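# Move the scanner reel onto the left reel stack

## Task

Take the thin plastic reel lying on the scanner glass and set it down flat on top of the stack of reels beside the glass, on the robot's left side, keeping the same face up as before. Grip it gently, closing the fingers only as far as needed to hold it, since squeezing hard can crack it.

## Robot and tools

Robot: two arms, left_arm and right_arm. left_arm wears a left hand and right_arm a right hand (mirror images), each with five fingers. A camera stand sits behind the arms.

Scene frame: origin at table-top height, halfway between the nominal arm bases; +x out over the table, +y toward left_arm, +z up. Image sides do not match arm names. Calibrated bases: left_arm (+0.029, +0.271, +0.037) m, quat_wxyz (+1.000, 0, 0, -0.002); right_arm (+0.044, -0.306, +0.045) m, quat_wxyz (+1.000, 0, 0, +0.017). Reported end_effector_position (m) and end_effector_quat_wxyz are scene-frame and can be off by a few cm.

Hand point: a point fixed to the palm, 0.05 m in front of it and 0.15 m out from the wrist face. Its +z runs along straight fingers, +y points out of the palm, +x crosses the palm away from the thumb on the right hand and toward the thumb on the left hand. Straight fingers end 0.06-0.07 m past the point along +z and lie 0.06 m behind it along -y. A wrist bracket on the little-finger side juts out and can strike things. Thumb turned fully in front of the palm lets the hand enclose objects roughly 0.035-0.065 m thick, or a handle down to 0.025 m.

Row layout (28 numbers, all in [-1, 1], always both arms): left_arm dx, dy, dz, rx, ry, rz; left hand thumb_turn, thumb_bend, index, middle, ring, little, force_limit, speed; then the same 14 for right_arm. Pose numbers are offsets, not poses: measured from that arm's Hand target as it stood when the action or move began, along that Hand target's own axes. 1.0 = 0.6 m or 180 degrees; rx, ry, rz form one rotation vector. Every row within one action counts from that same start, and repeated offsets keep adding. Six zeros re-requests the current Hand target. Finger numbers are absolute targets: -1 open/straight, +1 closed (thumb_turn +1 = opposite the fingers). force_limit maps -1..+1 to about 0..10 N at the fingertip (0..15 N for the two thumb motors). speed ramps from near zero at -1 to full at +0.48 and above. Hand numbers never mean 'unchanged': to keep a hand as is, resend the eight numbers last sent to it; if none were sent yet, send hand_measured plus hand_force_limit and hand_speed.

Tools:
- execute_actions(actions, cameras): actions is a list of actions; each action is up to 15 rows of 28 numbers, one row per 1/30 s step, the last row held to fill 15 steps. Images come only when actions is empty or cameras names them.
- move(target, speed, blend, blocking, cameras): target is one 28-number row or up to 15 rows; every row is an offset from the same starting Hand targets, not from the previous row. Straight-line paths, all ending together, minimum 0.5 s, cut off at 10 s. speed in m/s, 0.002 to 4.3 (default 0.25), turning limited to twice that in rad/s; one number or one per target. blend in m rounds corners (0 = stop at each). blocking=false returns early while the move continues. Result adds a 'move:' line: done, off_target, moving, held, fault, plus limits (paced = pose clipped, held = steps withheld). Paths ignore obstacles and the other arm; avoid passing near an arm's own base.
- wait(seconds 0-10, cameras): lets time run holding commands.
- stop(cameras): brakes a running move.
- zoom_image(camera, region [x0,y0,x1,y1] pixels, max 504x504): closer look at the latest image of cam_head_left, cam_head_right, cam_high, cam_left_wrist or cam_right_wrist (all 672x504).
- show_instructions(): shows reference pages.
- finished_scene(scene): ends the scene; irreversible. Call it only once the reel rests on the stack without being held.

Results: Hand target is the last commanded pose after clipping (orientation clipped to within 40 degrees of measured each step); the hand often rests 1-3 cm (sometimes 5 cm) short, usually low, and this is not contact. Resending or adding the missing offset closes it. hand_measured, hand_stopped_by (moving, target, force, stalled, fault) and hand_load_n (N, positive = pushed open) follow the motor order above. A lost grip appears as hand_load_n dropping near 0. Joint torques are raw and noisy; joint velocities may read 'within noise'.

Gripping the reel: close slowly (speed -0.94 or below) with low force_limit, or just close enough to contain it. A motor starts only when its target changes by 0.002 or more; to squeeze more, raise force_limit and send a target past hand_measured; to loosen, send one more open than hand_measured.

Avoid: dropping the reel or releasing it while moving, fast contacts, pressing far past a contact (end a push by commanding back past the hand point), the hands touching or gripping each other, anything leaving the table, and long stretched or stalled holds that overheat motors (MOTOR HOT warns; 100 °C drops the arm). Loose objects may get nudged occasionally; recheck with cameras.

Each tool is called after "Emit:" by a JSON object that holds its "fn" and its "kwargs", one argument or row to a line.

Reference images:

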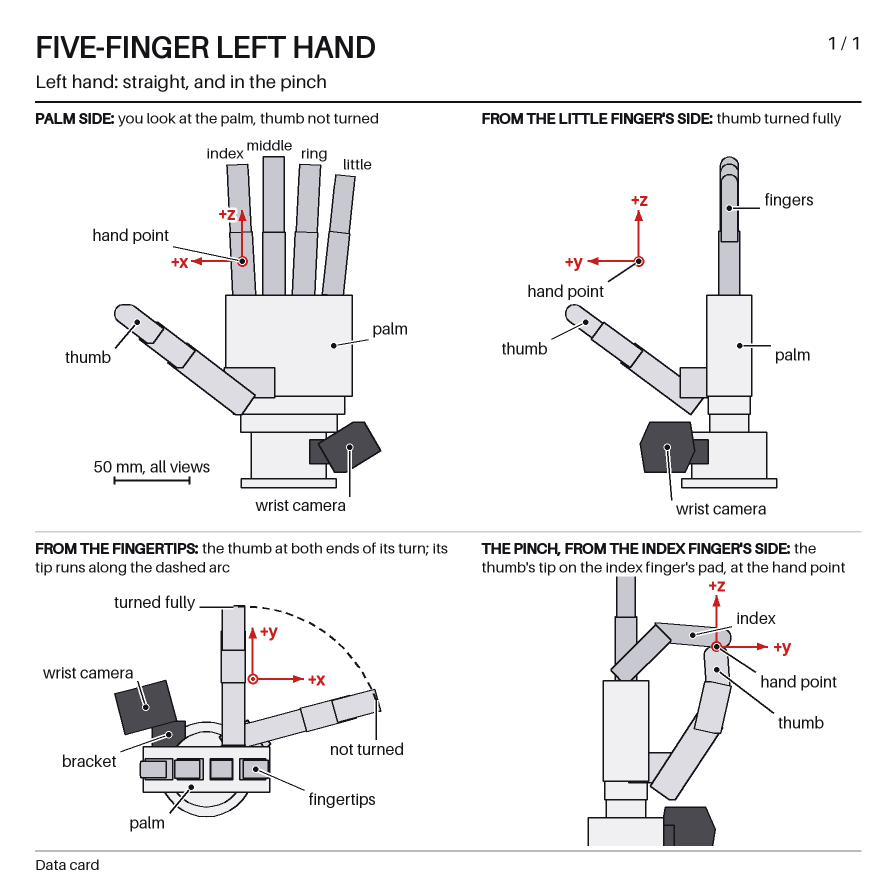

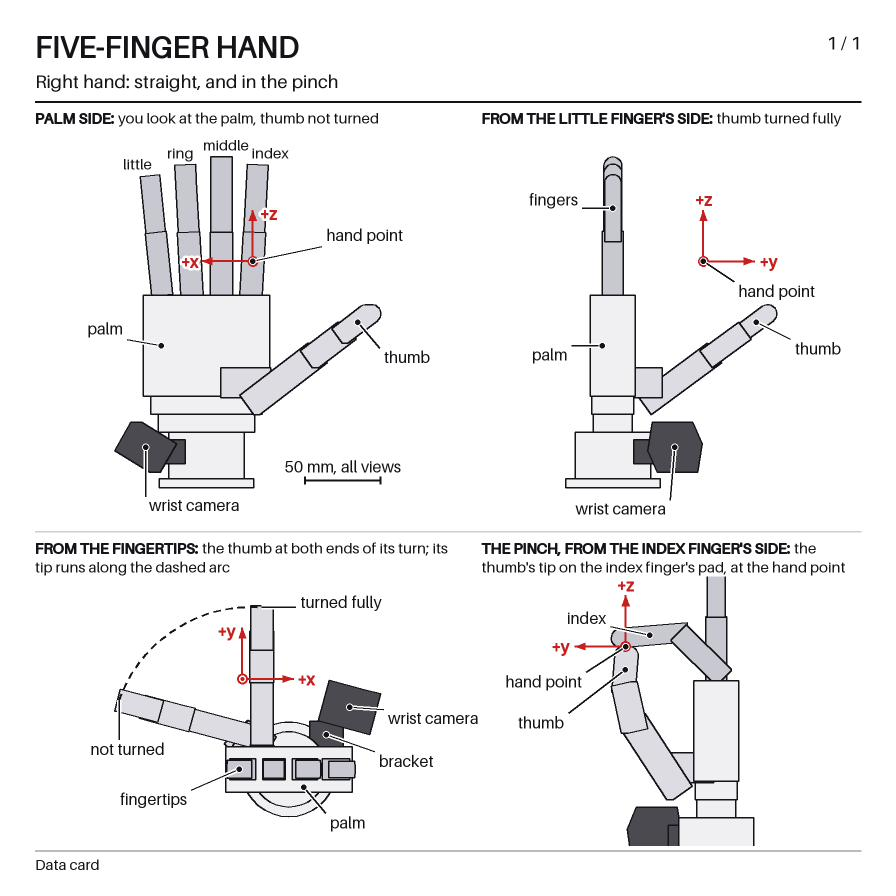

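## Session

Emit:
{"fn": "execute_actions", "kwargs": {
  "actions": []
}}

Emit:
{"fn": "zoom_image", "kwargs": {
  "camera": "cam_head_right",
  "region": [100, 120, 400, 320]
}}

Emit:
{"fn": "zoom_image", "kwargs": {
  "camera": "cam_head_left",
  "region": [100, 120, 400, 320]
}}

Scene clock: 0.00 s.
left_arm: end_effector_position=(+0.2301, +0.1628, +0.3163) hand_measured=(-1.000, -1.000, -1.000, -1.000, -1.000, -1.000) hand_load_n=(+0.0, +0.0, +0.0, +0.0, +0.0, +0.0) hand_stopped_by=(target, target, target, target, target, target) hand_force_limit=0.00 hand_speed=-0.80 end_effector_quat_wxyz=(+0.442, +0.171, +0.879, -0.049) | right_arm: end_effector_position=(+0.2456, -0.0346, +0.1231) hand_measured=(-1.000, -1.000, -1.000, -1.000, -1.000, -1.000) hand_load_n=(+0.0, +0.0, +0.0, +0.0, +0.0, +0.0) hand_stopped_by=(target, target, target, target, target, target) hand_force_limit=0.00 hand_speed=-0.80 end_effector_quat_wxyz=(-0.473, +0.851, -0.225, +0.025)
Joint positions: left_arm=[-1.186 0.495 0.77 -1.153 -0.665 1.014] | right_arm=[0.55 0.961 0.4 -0.143 -0.55 -0.211]
Joint velocities: within noise
Joint torques (N m): no reading
Heat: left arm: hottest elbow 24 °C; right arm: hottest wrist roll 25 °C.
Hand target: left_arm +0.2314, +0.1597, +0.3293; +0.449, +0.165, +0.876, -0.061 | right_arm +0.2536, -0.0293, +0.1341; -0.482, +0.848, -0.220, +0.033

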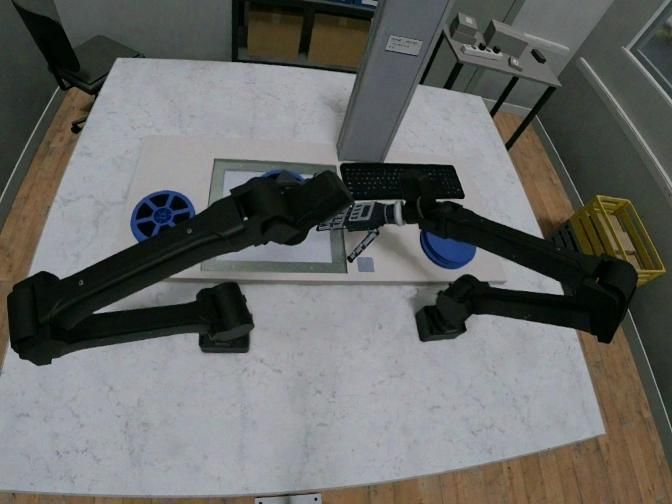

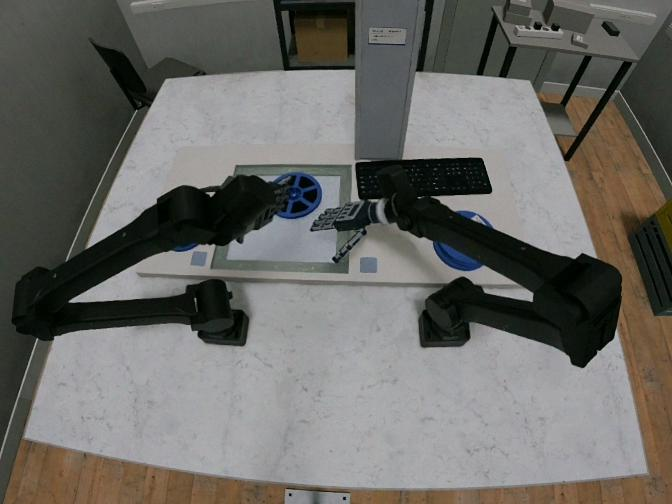

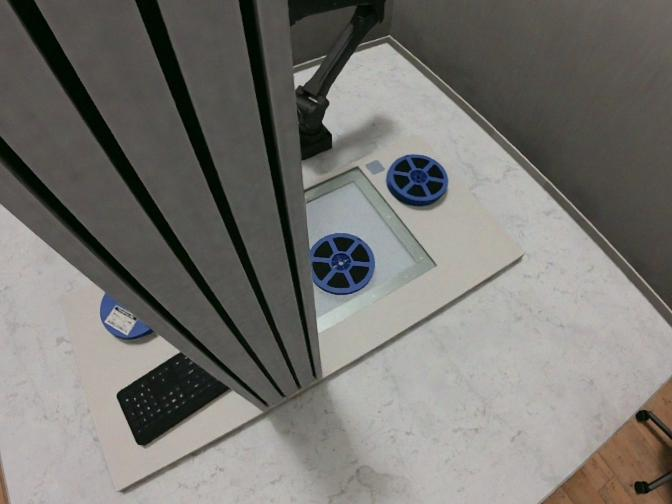

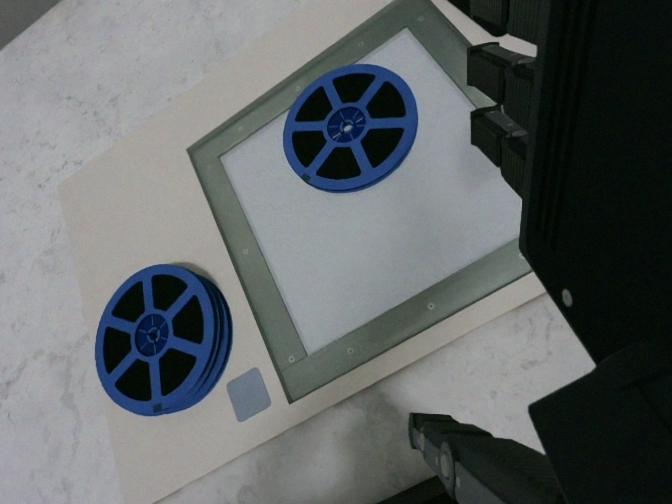

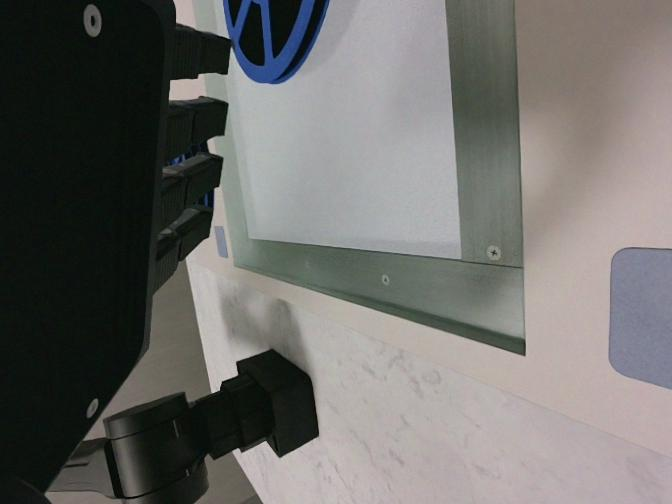

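Scaled by 1.680 from the camera's 672x504 image, which has a finer 960x720 frame.

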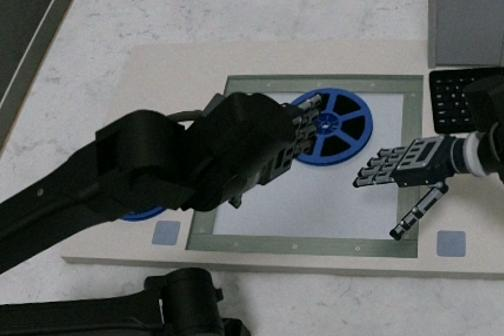

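Scaled by 1.680 from the camera's 672x504 image, which has a finer 960x720 frame.

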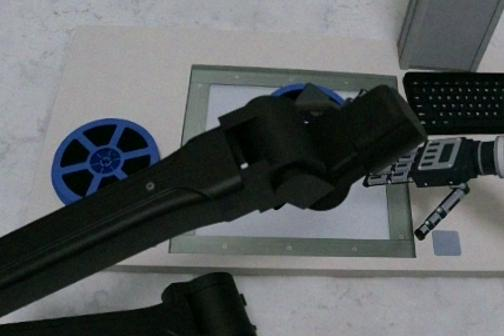

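Emit:
{"fn": "move", "kwargs": {
  "target": [
    [-0.0293,0.0908,0.0442,0,0,0,-1,-1,-1,-1,-1,-1,-0.6,-0.8,0.023,-0.106,-0.1103,0,0,0,-1,-1,-1,-1,-1,-1,-0.6,-0.8],
    [-0.0237,0.2013,0.1292,-0.2772,0.2109,-0.5659,-1,-1,-1,-1,-1,-1,-0.6,-0.8,0.1887,-0.2233,-0.1325,-0.2363,0.2454,0.3583,-1,-1,-1,-1,-1,-1,-0.6,-0.8],
    [0.065,0.2607,0.3938,0.2105,-0.0865,0.697,-1,-1,-1,-1,-1,-1,-0.6,-0.8,0.37,-0.2085,0.1197,-0.0958,0.1546,0.7845,-1,-1,-1,-1,-1,-1,-0.6,-0.8]
  ],
  "speed": 0.4,
  "blend": 0.03,
  "cameras": ["all"]
}}

Emit:
{"fn": "zoom_image", "kwargs": {
  "camera": "cam_head_right",
  "region": [120, 130, 370, 280]
}}

Scene clock: 7.80 s.
left_arm: end_effector_position=(+0.4444, +0.2566, +0.1615) hand_measured=(-1.000, -1.000, -1.000, -1.000, -1.000, -1.000) hand_load_n=(+0.0, +0.0, +0.0, +0.0, +0.0, +0.0) hand_stopped_by=(target, target, target, target, target, target) hand_force_limit=-0.60 hand_speed=-0.80 end_effector_quat_wxyz=(+0.289, +0.939, +0.149, +0.109) | right_arm: end_effector_position=(+0.5133, -0.0075, +0.1658) hand_measured=(-1.000, -1.000, -1.000, -1.000, -1.000, -1.000) hand_load_n=(+0.0, +0.0, +0.0, +0.0, +0.0, +0.0) hand_stopped_by=(target, target, target, target, target, target) hand_force_limit=-0.60 hand_speed=-0.80 end_effector_quat_wxyz=(+0.037, -0.102, +0.946, +0.306)
Joint positions: left_arm=[0.373 1.351 0.804 -0.916 0.621 -1.551] | right_arm=[0.253 1.659 1.139 -0.842 -0.595 1.706]
Joint torques (N m): left_arm=[1.08 -8.64 5.96 0.83 0.43 -0.22] | right_arm=[-0.21 -11.11 7.8 1.37 -0.45 0.12]
Heat: left arm: hottest elbow 24 °C; right arm: hottest elbow 25 °C.
Hand target: left_arm +0.4453, +0.2554, +0.1653; +0.287, +0.939, +0.149, +0.118 | right_arm +0.5155, -0.0064, +0.1650; +0.039, -0.100, +0.945, +0.308
Off the commanded pose: left_arm 0.004 m, 1 deg | right_arm 0.003 m, 0 deg.
move: done

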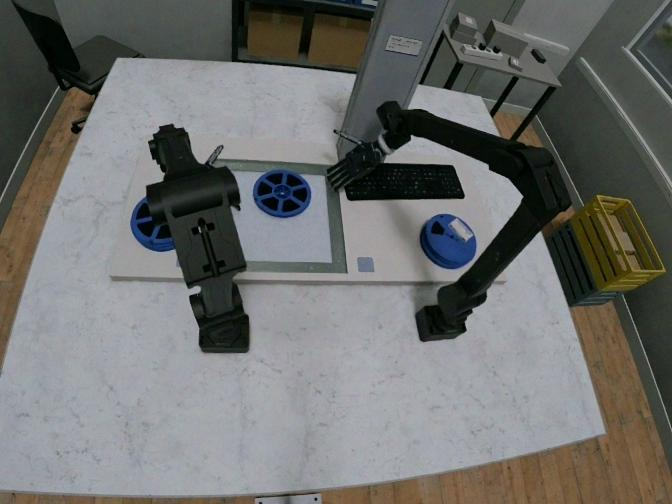

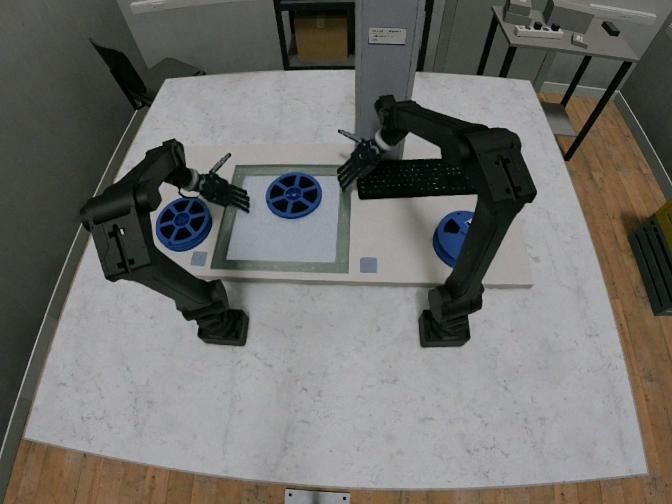

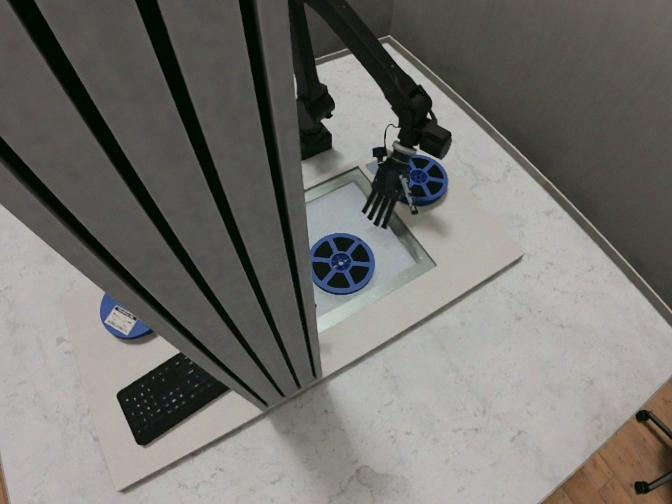

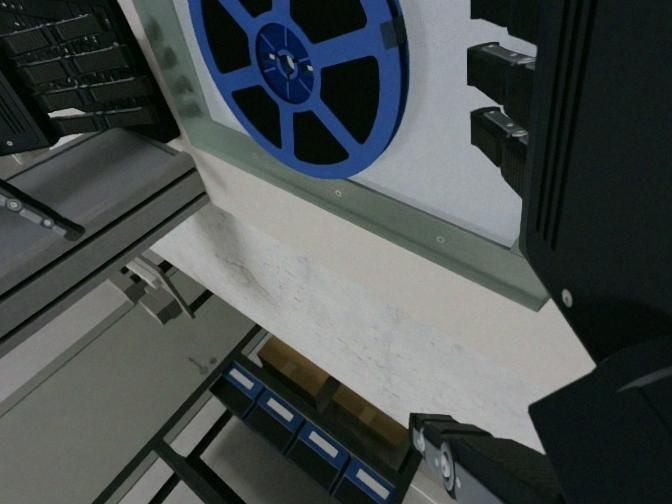

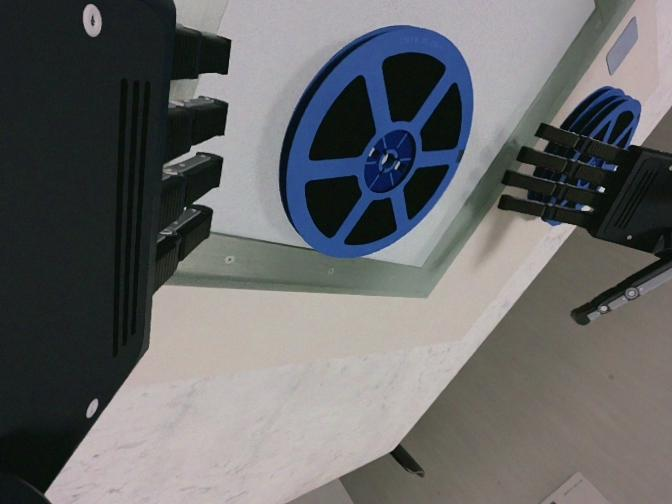

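Scaled by 2.016 from the camera's 672x504 image, which has a finer 960x720 frame.

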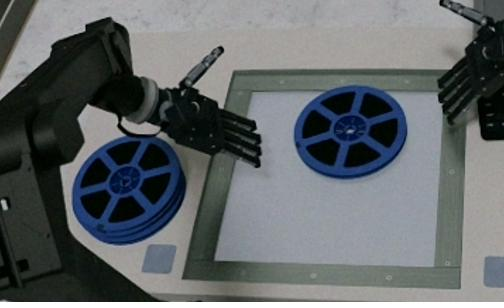

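Emit:
{"fn": "move", "kwargs": {
  "target": [
    [0.0088,0.0177,0.0457,0,0,0,-1,-1,-1,-1,-1,-1,-0.6,-0.8,-0.0083,0.0212,0.0473,0,0,0,-1,-1,-1,-1,-1,-1,-0.6,-0.8],
    [0.0037,-0.0043,0.0765,0,0,0,-1,-1,-1,-1,-1,-1,-0.6,-0.8,-0.0028,-0.0018,0.0797,0,0,0,-1,-1,-1,-1,-1,-1,-0.6,-0.8]
  ],
  "speed": [0.12,0.05],
  "blend": [0.005,0],
  "cameras": ["cam_head_right","cam_left_wrist","cam_right_wrist"]
}}

Emit:
{"fn": "zoom_image", "kwargs": {
  "camera": "cam_head_right",
  "region": [200, 130, 370, 280]
}}

Scene clock: 9.53 s.
left_arm: end_effector_position=(+0.4596, +0.2390, +0.1322) hand_measured=(-1.000, -1.000, -1.000, -1.000, -1.000, -1.000) hand_load_n=(+0.0, +0.0, +0.0, -1.0, +0.0, +0.0) hand_stopped_by=(target, target, target, target, target, target) hand_force_limit=-0.60 hand_speed=-0.80 end_effector_quat_wxyz=(+0.287, +0.939, +0.149, +0.119) | right_arm: end_effector_position=(+0.5152, +0.0205, +0.1311) hand_measured=(-1.000, -1.000, -1.000, -1.000, -1.000, -1.000) hand_load_n=(+0.0, +0.0, +0.0, -0.5, +0.0, +0.0) hand_stopped_by=(target, target, target, target, target, target) hand_force_limit=-0.60 hand_speed=-0.80 end_effector_quat_wxyz=(+0.038, -0.103, +0.945, +0.309)
Joint positions: left_arm=[0.308 1.407 0.762 -0.75 0.61 -1.636] | right_arm=[0.306 1.728 1.12 -0.715 -0.588 1.769]
Joint torques (N m): left_arm=[0.56 -7.3 5.56 1.17 0.43 -0.2] | right_arm=[-0.26 -11.11 7.41 1.61 -0.23 0.13]
Heat: left arm: hottest elbow 24 °C; right arm: hottest elbow 25 °C.
Hand target: left_arm +0.4610, +0.2352, +0.1271; +0.287, +0.939, +0.149, +0.118 | right_arm +0.5178, +0.0213, +0.1259; +0.039, -0.100, +0.945, +0.308
Off the commanded pose: left_arm 0.007 m, 0 deg | right_arm 0.006 m, 0 deg.
move: done
Images, in order (width x height): cam_head_right 672x504, cam_left_wrist 672x504, cam_right_wrist 672x504.

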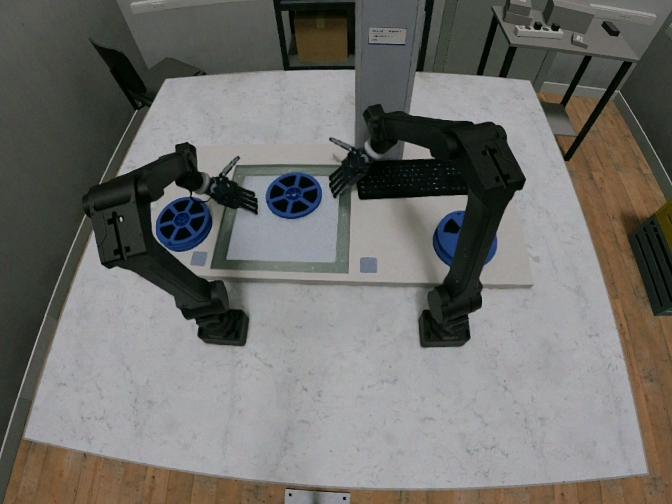

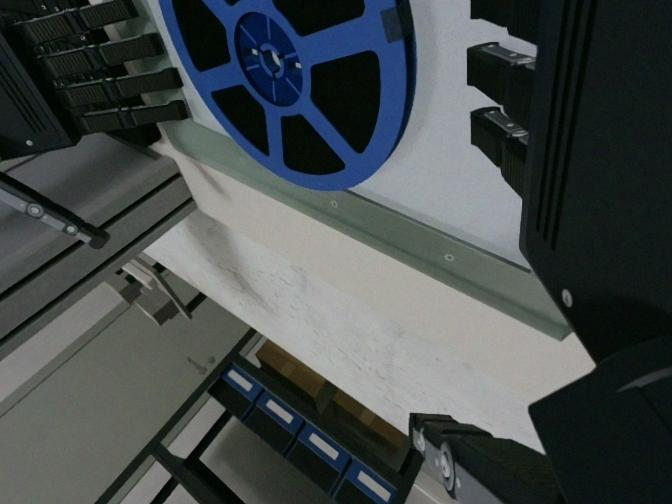

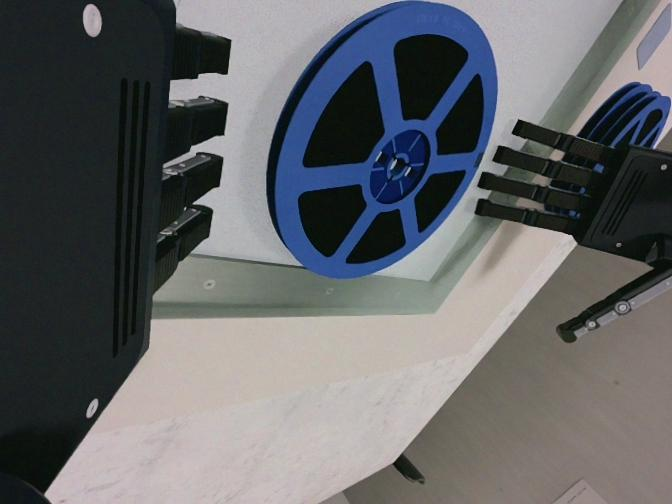

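Scaled by 2.965 from the camera's 672x504 image, which has a finer 960x720 frame.

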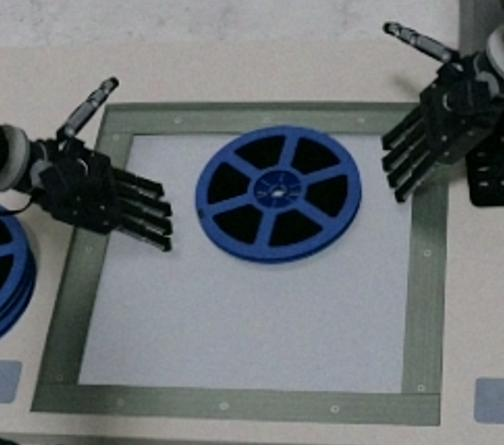

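Emit:
{"fn": "move", "kwargs": {
  "target": [
    [-0.0067,0.0317,0.0175,0,0,0,-1,-1,-1,-1,-1,-1,-0.6,-0.8,0.0053,0.0328,0.0172,0,0,0,-1,-1,-1,-1,-1,-1,-0.6,-0.8],
    [-0.0113,0.072,0.0453,0,0,0,-1,-1,-1,-1,-1,-1,-0.6,-0.8,0.01,0.073,0.045,0,0,0,-1,-1,-1,-1,-1,-1,-0.6,-0.8]
  ],
  "speed": [0.05,0.035],
  "blend": [0.002,0],
  "cameras": ["cam_head_right","cam_left_wrist","cam_right_wrist"]
}}

Emit:
{"fn": "zoom_image", "kwargs": {
  "camera": "cam_head_right",
  "region": [200, 130, 370, 280]
}}

Scene clock: 12.10 s.
left_arm: end_effector_position=(+0.4732, +0.2099, +0.1324) hand_measured=(-1.000, -1.000, -1.000, -1.000, -1.000, -1.000) hand_load_n=(+0.0, +0.0, +0.0, -0.5, +0.5, +0.0) hand_stopped_by=(target, target, target, target, target, target) hand_force_limit=-0.60 hand_speed=-0.80 end_effector_quat_wxyz=(+0.275, +0.939, +0.168, +0.123) | right_arm: end_effector_position=(+0.5099, +0.0513, +0.1307) hand_measured=(-1.000, -1.000, -1.000, -1.000, -1.000, -1.000) hand_load_n=(+0.0, +0.0, +0.0, +0.0, +0.0, +0.0) hand_stopped_by=(target, target, target, target, target, target) hand_force_limit=-0.60 hand_speed=-0.80 end_effector_quat_wxyz=(+0.036, -0.084, +0.949, +0.303)
Joint positions: left_arm=[0.202 1.386 0.748 -0.667 0.557 -1.802] | right_arm=[0.377 1.726 1.12 -0.669 -0.554 1.89]
Joint torques (N m): left_arm=[-3.14 -6.95 5.39 1.63 1.09 -0.28] | right_arm=[2.37 -11.16 7.65 2.3 -0.35 0.13]
Heat: left arm: hottest elbow 24 °C; right arm: hottest elbow 25 °C.
Hand target: left_arm +0.4722, +0.1849, +0.1291; +0.287, +0.939, +0.149, +0.118 | right_arm +0.5031, +0.0708, +0.1284; +0.039, -0.100, +0.945, +0.308
Off the commanded pose: left_arm 0.025 m, 3 deg | right_arm 0.021 m, 2 deg.
move: off_target (left_arm, right_arm)
Images, in order (width x height): cam_head_right 672x504, cam_left_wrist 672x504, cam_right_wrist 672x504.

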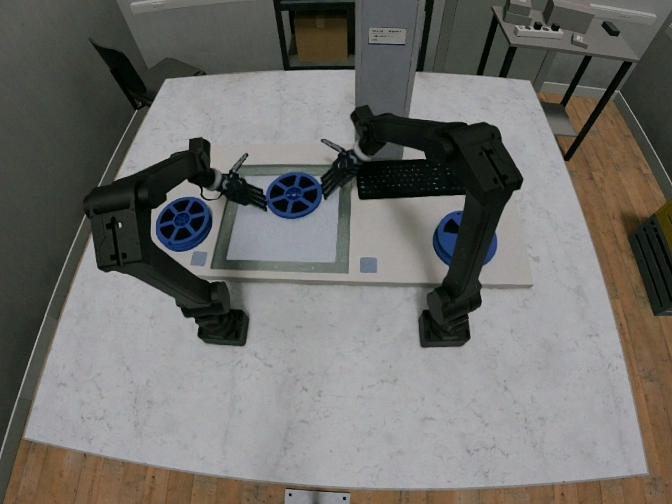

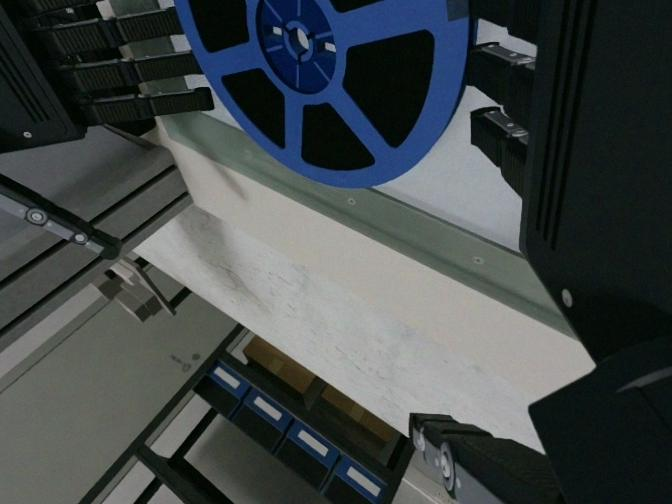

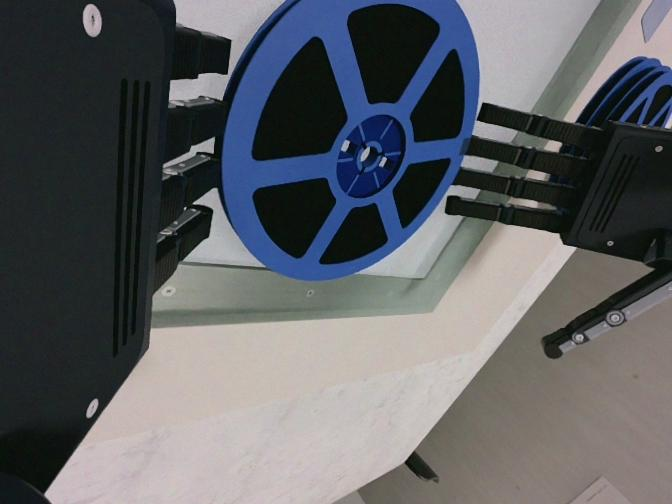

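Scaled by 2.965 from the camera's 672x504 image, which has a finer 960x720 frame.

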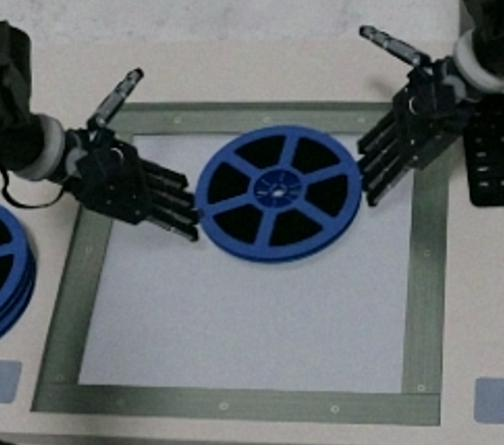

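Emit:
{"fn": "move", "kwargs": {
  "target": [0.0113,0.0478,-0.0673,0,0,0,-1,-1,-1,-1,-1,-1,-0.6,-0.8,-0.0113,0.0478,-0.0673,0,0,0,-1,-1,-1,-1,-1,-1,-0.6,-0.8],
  "speed": 0.05,
  "cameras": ["cam_head_right","cam_left_wrist","cam_right_wrist"]
}}

Emit:
{"fn": "zoom_image", "kwargs": {
  "camera": "cam_head_right",
  "region": [120, 130, 370, 280]
}}

Emit:
{"fn": "zoom_image", "kwargs": {
  "camera": "cam_right_wrist",
  "region": [540, 20, 672, 200]
}}

Scene clock: 13.93 s.
left_arm: end_effector_position=(+0.4512, +0.1981, +0.1447) hand_measured=(-1.000, -1.000, -1.000, -1.000, -1.000, -1.000) hand_load_n=(+0.0, -0.5, +0.0, +0.5, +0.0, +0.0) hand_stopped_by=(target, target, target, target, target, target) hand_force_limit=-0.60 hand_speed=-0.80 end_effector_quat_wxyz=(+0.274, +0.942, +0.171, +0.092) | right_arm: end_effector_position=(+0.4985, +0.0460, +0.1473) hand_measured=(-1.000, -1.000, -1.000, -1.000, -1.000, -1.000) hand_load_n=(+0.0, +0.0, +0.0, +0.0, +0.0, +0.0) hand_stopped_by=(target, target, target, target, target, target) hand_force_limit=-0.60 hand_speed=-0.80 end_effector_quat_wxyz=(+0.022, -0.080, +0.953, +0.290)
Joint positions: left_arm=[0.181 1.325 0.748 -0.786 0.551 -1.811] | right_arm=[0.381 1.679 1.127 -0.76 -0.537 1.89]
Joint torques (N m): left_arm=[-1.32 -8.53 10.74 0.21 1.36 -0.18] | right_arm=[2.02 -12.63 12.16 0.8 -1.05 0.12]
Heat: left arm: hottest elbow 25 °C; right arm: hottest elbow 25 °C.
Hand target: left_arm +0.4721, +0.1849, +0.1790; +0.287, +0.939, +0.149, +0.118 | right_arm +0.5030, +0.0708, +0.1784; +0.039, -0.100, +0.945, +0.308
Off the commanded pose: left_arm 0.042 m, 4 deg | right_arm 0.040 m, 4 deg.
move: off_target (left_arm, right_arm)
Images, in order (width x height): cam_head_right 672x504, cam_left_wrist 672x504, cam_right_wrist 672x504.

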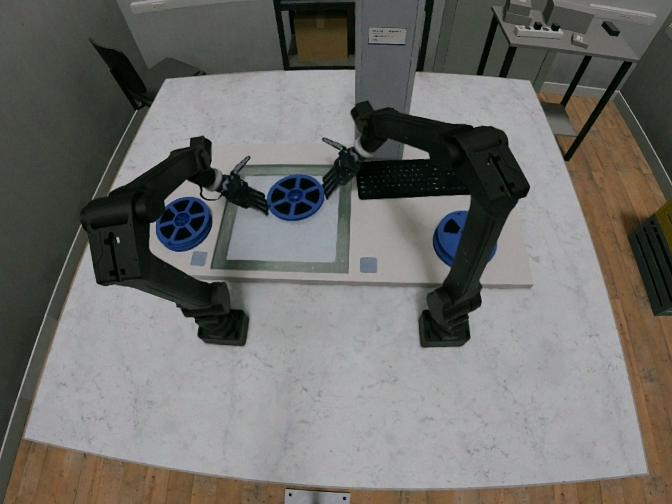

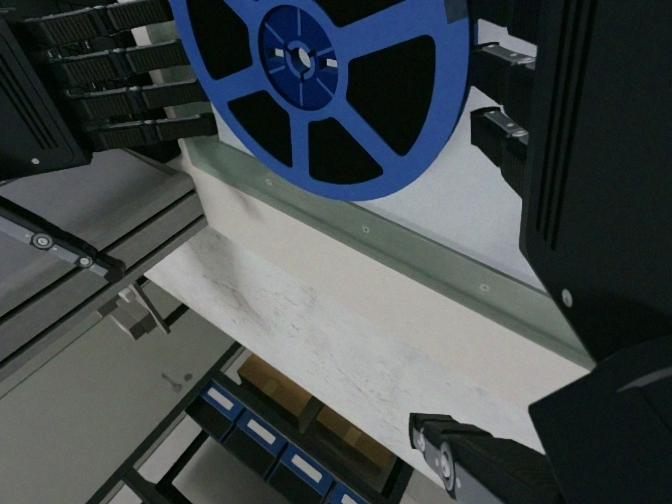

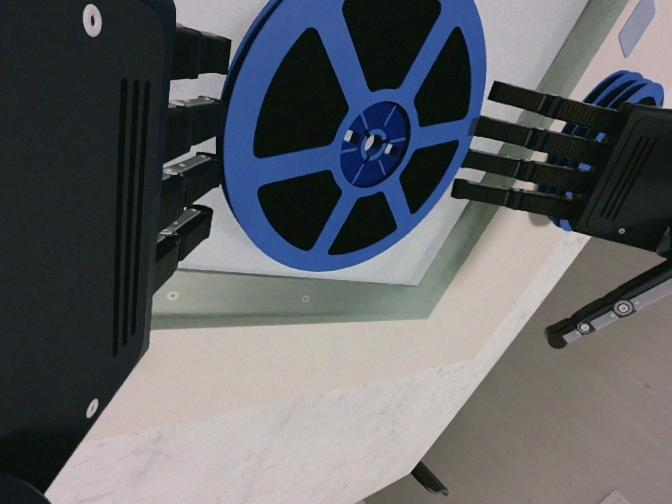

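Scaled by 2.016 from the camera's 672x504 image, which has a finer 960x720 frame.

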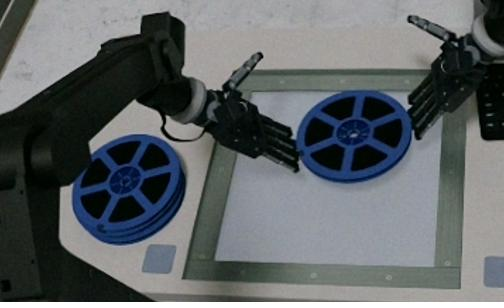

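Scaled by 2.800 from the camera's 672x504 image, which has a finer 960x720 frame.

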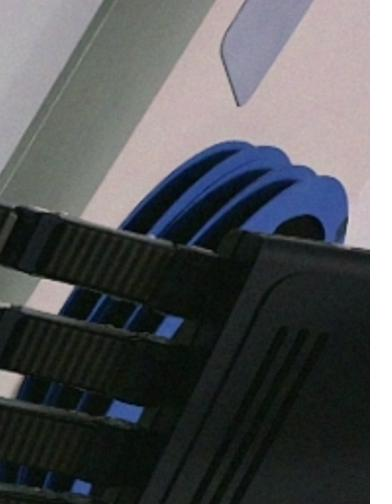

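Emit:
{"fn": "move", "kwargs": {
  "target": [
    [0.0128,0.0545,-0.0767,0,0,0,-1,-1,-1,-1,-1,-1,-0.6,-0.8,-0.0121,0.0513,-0.0721,0,0,0,-1,-1,-1,-1,-1,-1,-0.6,-0.8],
    [0.0018,-0.2195,-0.2608,0.0105,0.0446,-0.0628,-1,-1,-1,-1,-1,-1,-0.6,-0.8,0.0132,0.3245,0.1177,-0.0105,0.0446,-0.0628,-1,-1,-1,-1,-1,-1,-0.6,-0.8]
  ],
  "speed": [0.06,0.08],
  "blend": [0.01,0],
  "cameras": ["cam_head_right","cam_left_wrist","cam_right_wrist"]
}}

Emit:
{"fn": "zoom_image", "kwargs": {
  "camera": "cam_head_right",
  "region": [120, 130, 370, 280]
}}

Scene clock: 18.97 s.
left_arm: end_effector_position=(+0.3898, +0.3706, +0.2162) hand_measured=(-1.000, -1.000, -1.000, -1.000, -1.000, -1.000) hand_load_n=(+0.0, +0.0, +0.0, +0.5, +0.5, +0.0) hand_stopped_by=(target, target, target, target, target, target) hand_force_limit=-0.60 hand_speed=-0.80 end_effector_quat_wxyz=(+0.258, +0.916, +0.273, +0.144) | right_arm: end_effector_position=(+0.4676, +0.2303, +0.2045) hand_measured=(-1.000, -1.000, -1.000, -1.000, -1.000, -1.000) hand_load_n=(+0.0, -0.5, +0.0, +0.0, +0.5, +0.0) hand_stopped_by=(target, target, target, target, target, target) hand_force_limit=-0.60 hand_speed=-0.80 end_effector_quat_wxyz=(-0.006, -0.190, +0.938, +0.289)
Joint positions: left_arm=[0.722 1.192 0.84 -1.165 0.597 -1.449] | right_arm=[0.674 1.854 1.536 -0.952 -0.512 1.958]
Joint torques (N m): left_arm=[1.03 -5.13 9.02 -0.28 1.65 0.03] | right_arm=[3.08 -14.1 13.94 0.99 -1.23 0.13]
Heat: left arm: hottest elbow 25 °C; right arm: hottest elbow 25 °C.
Hand target: left_arm +0.3972, +0.3682, +0.2300; +0.270, +0.914, +0.262, +0.152 | right_arm +0.4547, +0.2651, +0.2321; +0.001, -0.214, +0.926, +0.310
Off the commanded pose: left_arm 0.016 m, 2 deg | right_arm 0.046 m, 4 deg.
move: off_target (left_arm, right_arm)
Images, in order (width x height): cam_head_right 672x504, cam_left_wrist 672x504, cam_right_wrist 672x504.

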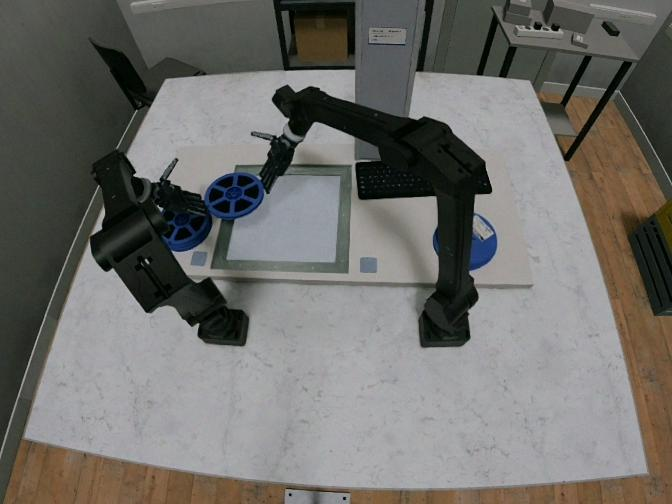

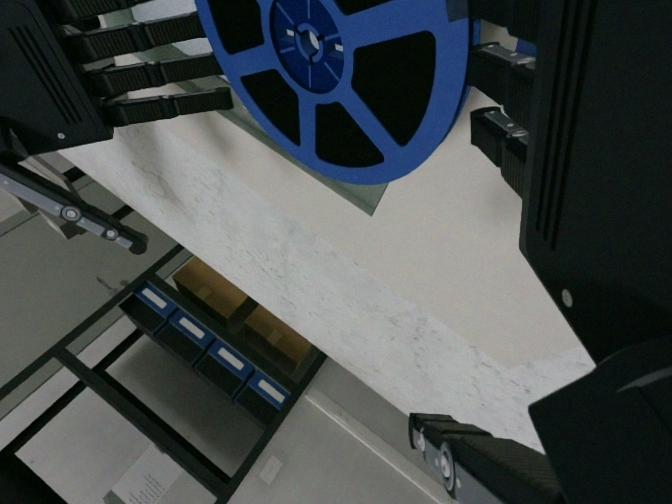

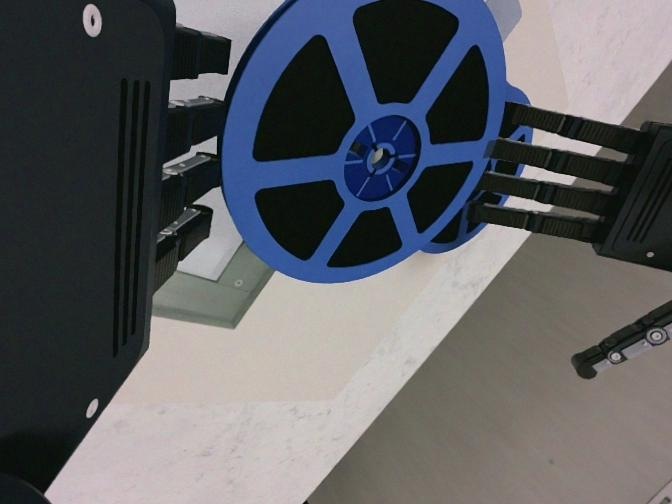

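Scaled by 2.016 from the camera's 672x504 image, which has a finer 960x720 frame.

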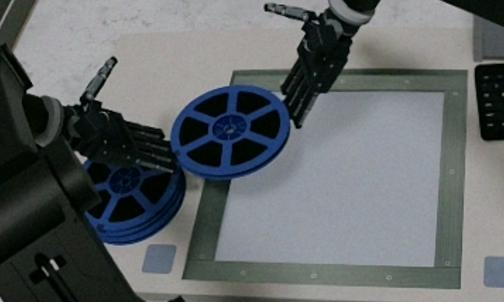

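Emit:
{"fn": "move", "kwargs": {
  "target": [0.0663,-0.2718,-0.1655,0.0105,0.0446,-0.0628,-1,-1,-1,-1,-1,-1,-0.6,-0.8,-0.0542,0.2728,0.1947,-0.0105,0.0446,-0.0628,-1,-1,-1,-1,-1,-1,-0.6,-0.8],
  "speed": 0.08,
  "cameras": ["cam_head_right","cam_left_wrist","cam_right_wrist"]
}}

Emit:
{"fn": "zoom_image", "kwargs": {
  "camera": "cam_head_right",
  "region": [120, 150, 260, 270]
}}

Emit:
{"fn": "zoom_image", "kwargs": {
  "camera": "cam_right_wrist",
  "region": [170, 0, 420, 200]
}}

Emit:
{"fn": "zoom_image", "kwargs": {
  "camera": "cam_left_wrist",
  "region": [400, 0, 560, 180]
}}

Scene clock: 22.80 s.
left_arm: end_effector_position=(+0.3157, +0.5447, +0.2069) hand_measured=(-1.000, -1.000, -1.000, -1.000, -1.000, -1.000) hand_load_n=(+0.0, +0.0, +0.0, +1.0, +0.0, +0.0) hand_stopped_by=(target, target, target, target, target, target) hand_force_limit=-0.60 hand_speed=-0.80 end_effector_quat_wxyz=(+0.245, +0.873, +0.383, +0.175) | right_arm: end_effector_position=(+0.4366, +0.4314, +0.2111) hand_measured=(-1.000, -1.000, -1.000, -1.000, -1.000, -1.000) hand_load_n=(+0.0, +0.0, +0.0, +0.0, +0.5, +0.0) hand_stopped_by=(target, target, target, target, target, target) hand_force_limit=-0.60 hand_speed=-0.80 end_effector_quat_wxyz=(-0.039, -0.296, +0.910, +0.287)
Joint positions: left_arm=[1.199 1.405 1 -1.277 0.602 -1.168] | right_arm=[0.887 2.326 2.332 -1.285 -0.518 1.939]
Joint torques (N m): left_arm=[0.79 -7.94 9.54 -0.96 1.26 0.11] | right_arm=[3.25 -18.73 14.28 0.91 -1.34 0.01]
Heat: left arm: hottest elbow 25 °C; right arm: hottest elbow 26 °C.
Hand target: left_arm +0.3234, +0.5486, +0.2221; +0.250, +0.875, +0.371, +0.184 | right_arm +0.4039, +0.4623, +0.2361; -0.037, -0.326, +0.893, +0.308
Off the commanded pose: left_arm 0.017 m, 2 deg | right_arm 0.052 m, 5 deg.
move: off_target (left_arm, right_arm)
Images, in order (width x height): cam_head_right 672x504, cam_left_wrist 672x504, cam_right_wrist 672x504.

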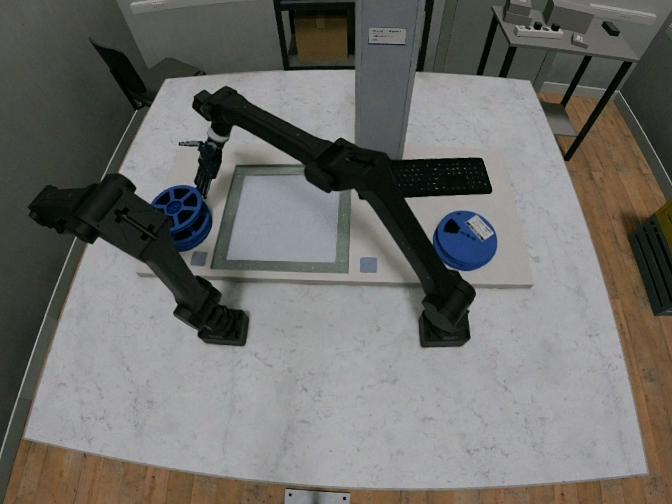

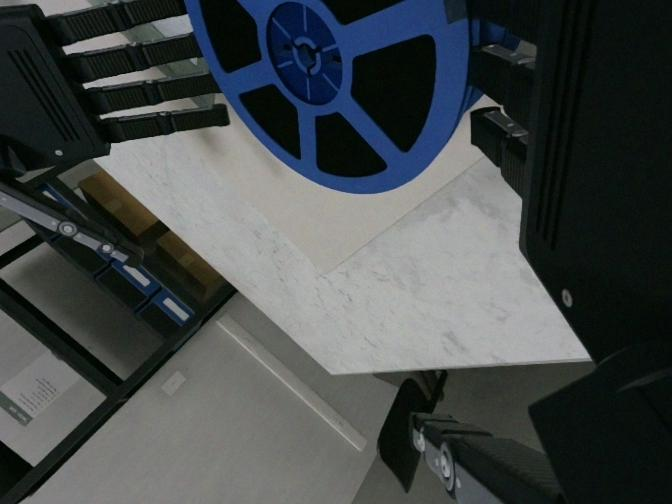

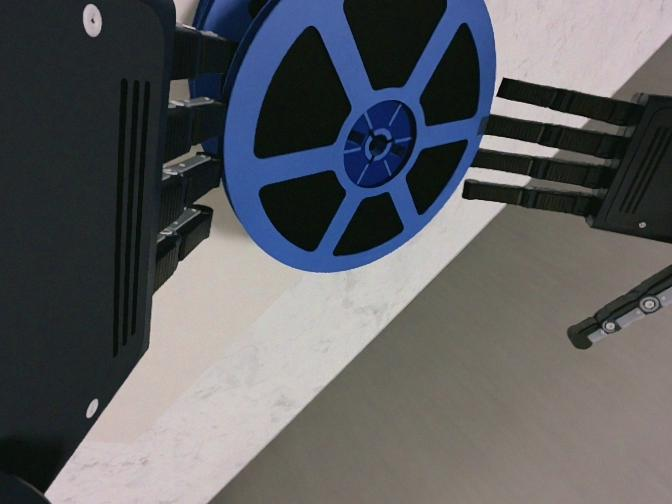

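Scaled by 3.600 from the camera's 672x504 image, which has a finer 960x720 frame.

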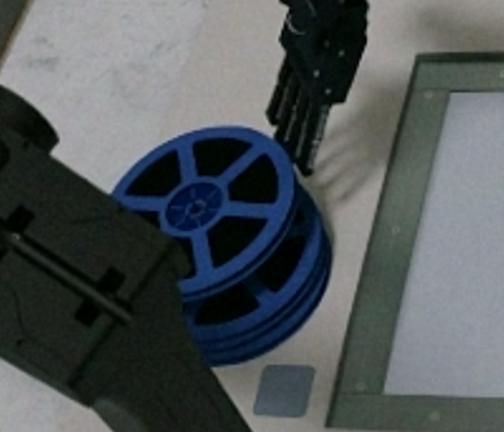

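Scaled by 2.016 from the camera's 672x504 image, which has a finer 960x720 frame.

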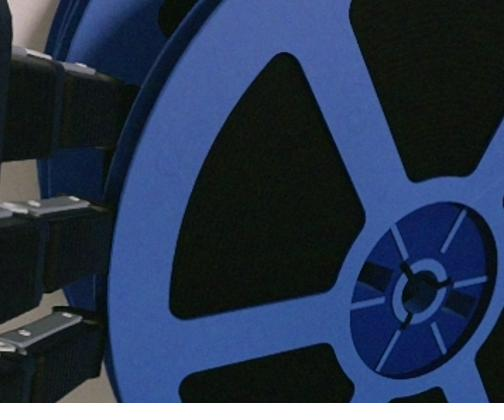

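Scaled by 2.800 from the camera's 672x504 image, which has a finer 960x720 frame.

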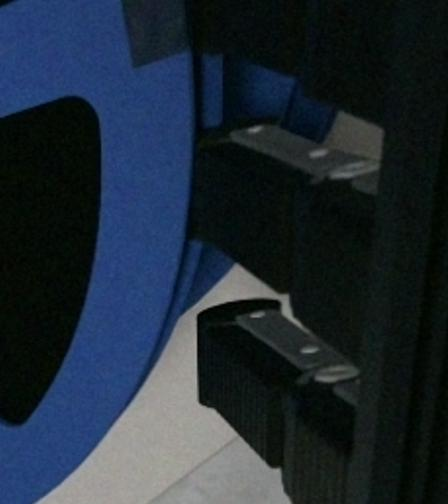

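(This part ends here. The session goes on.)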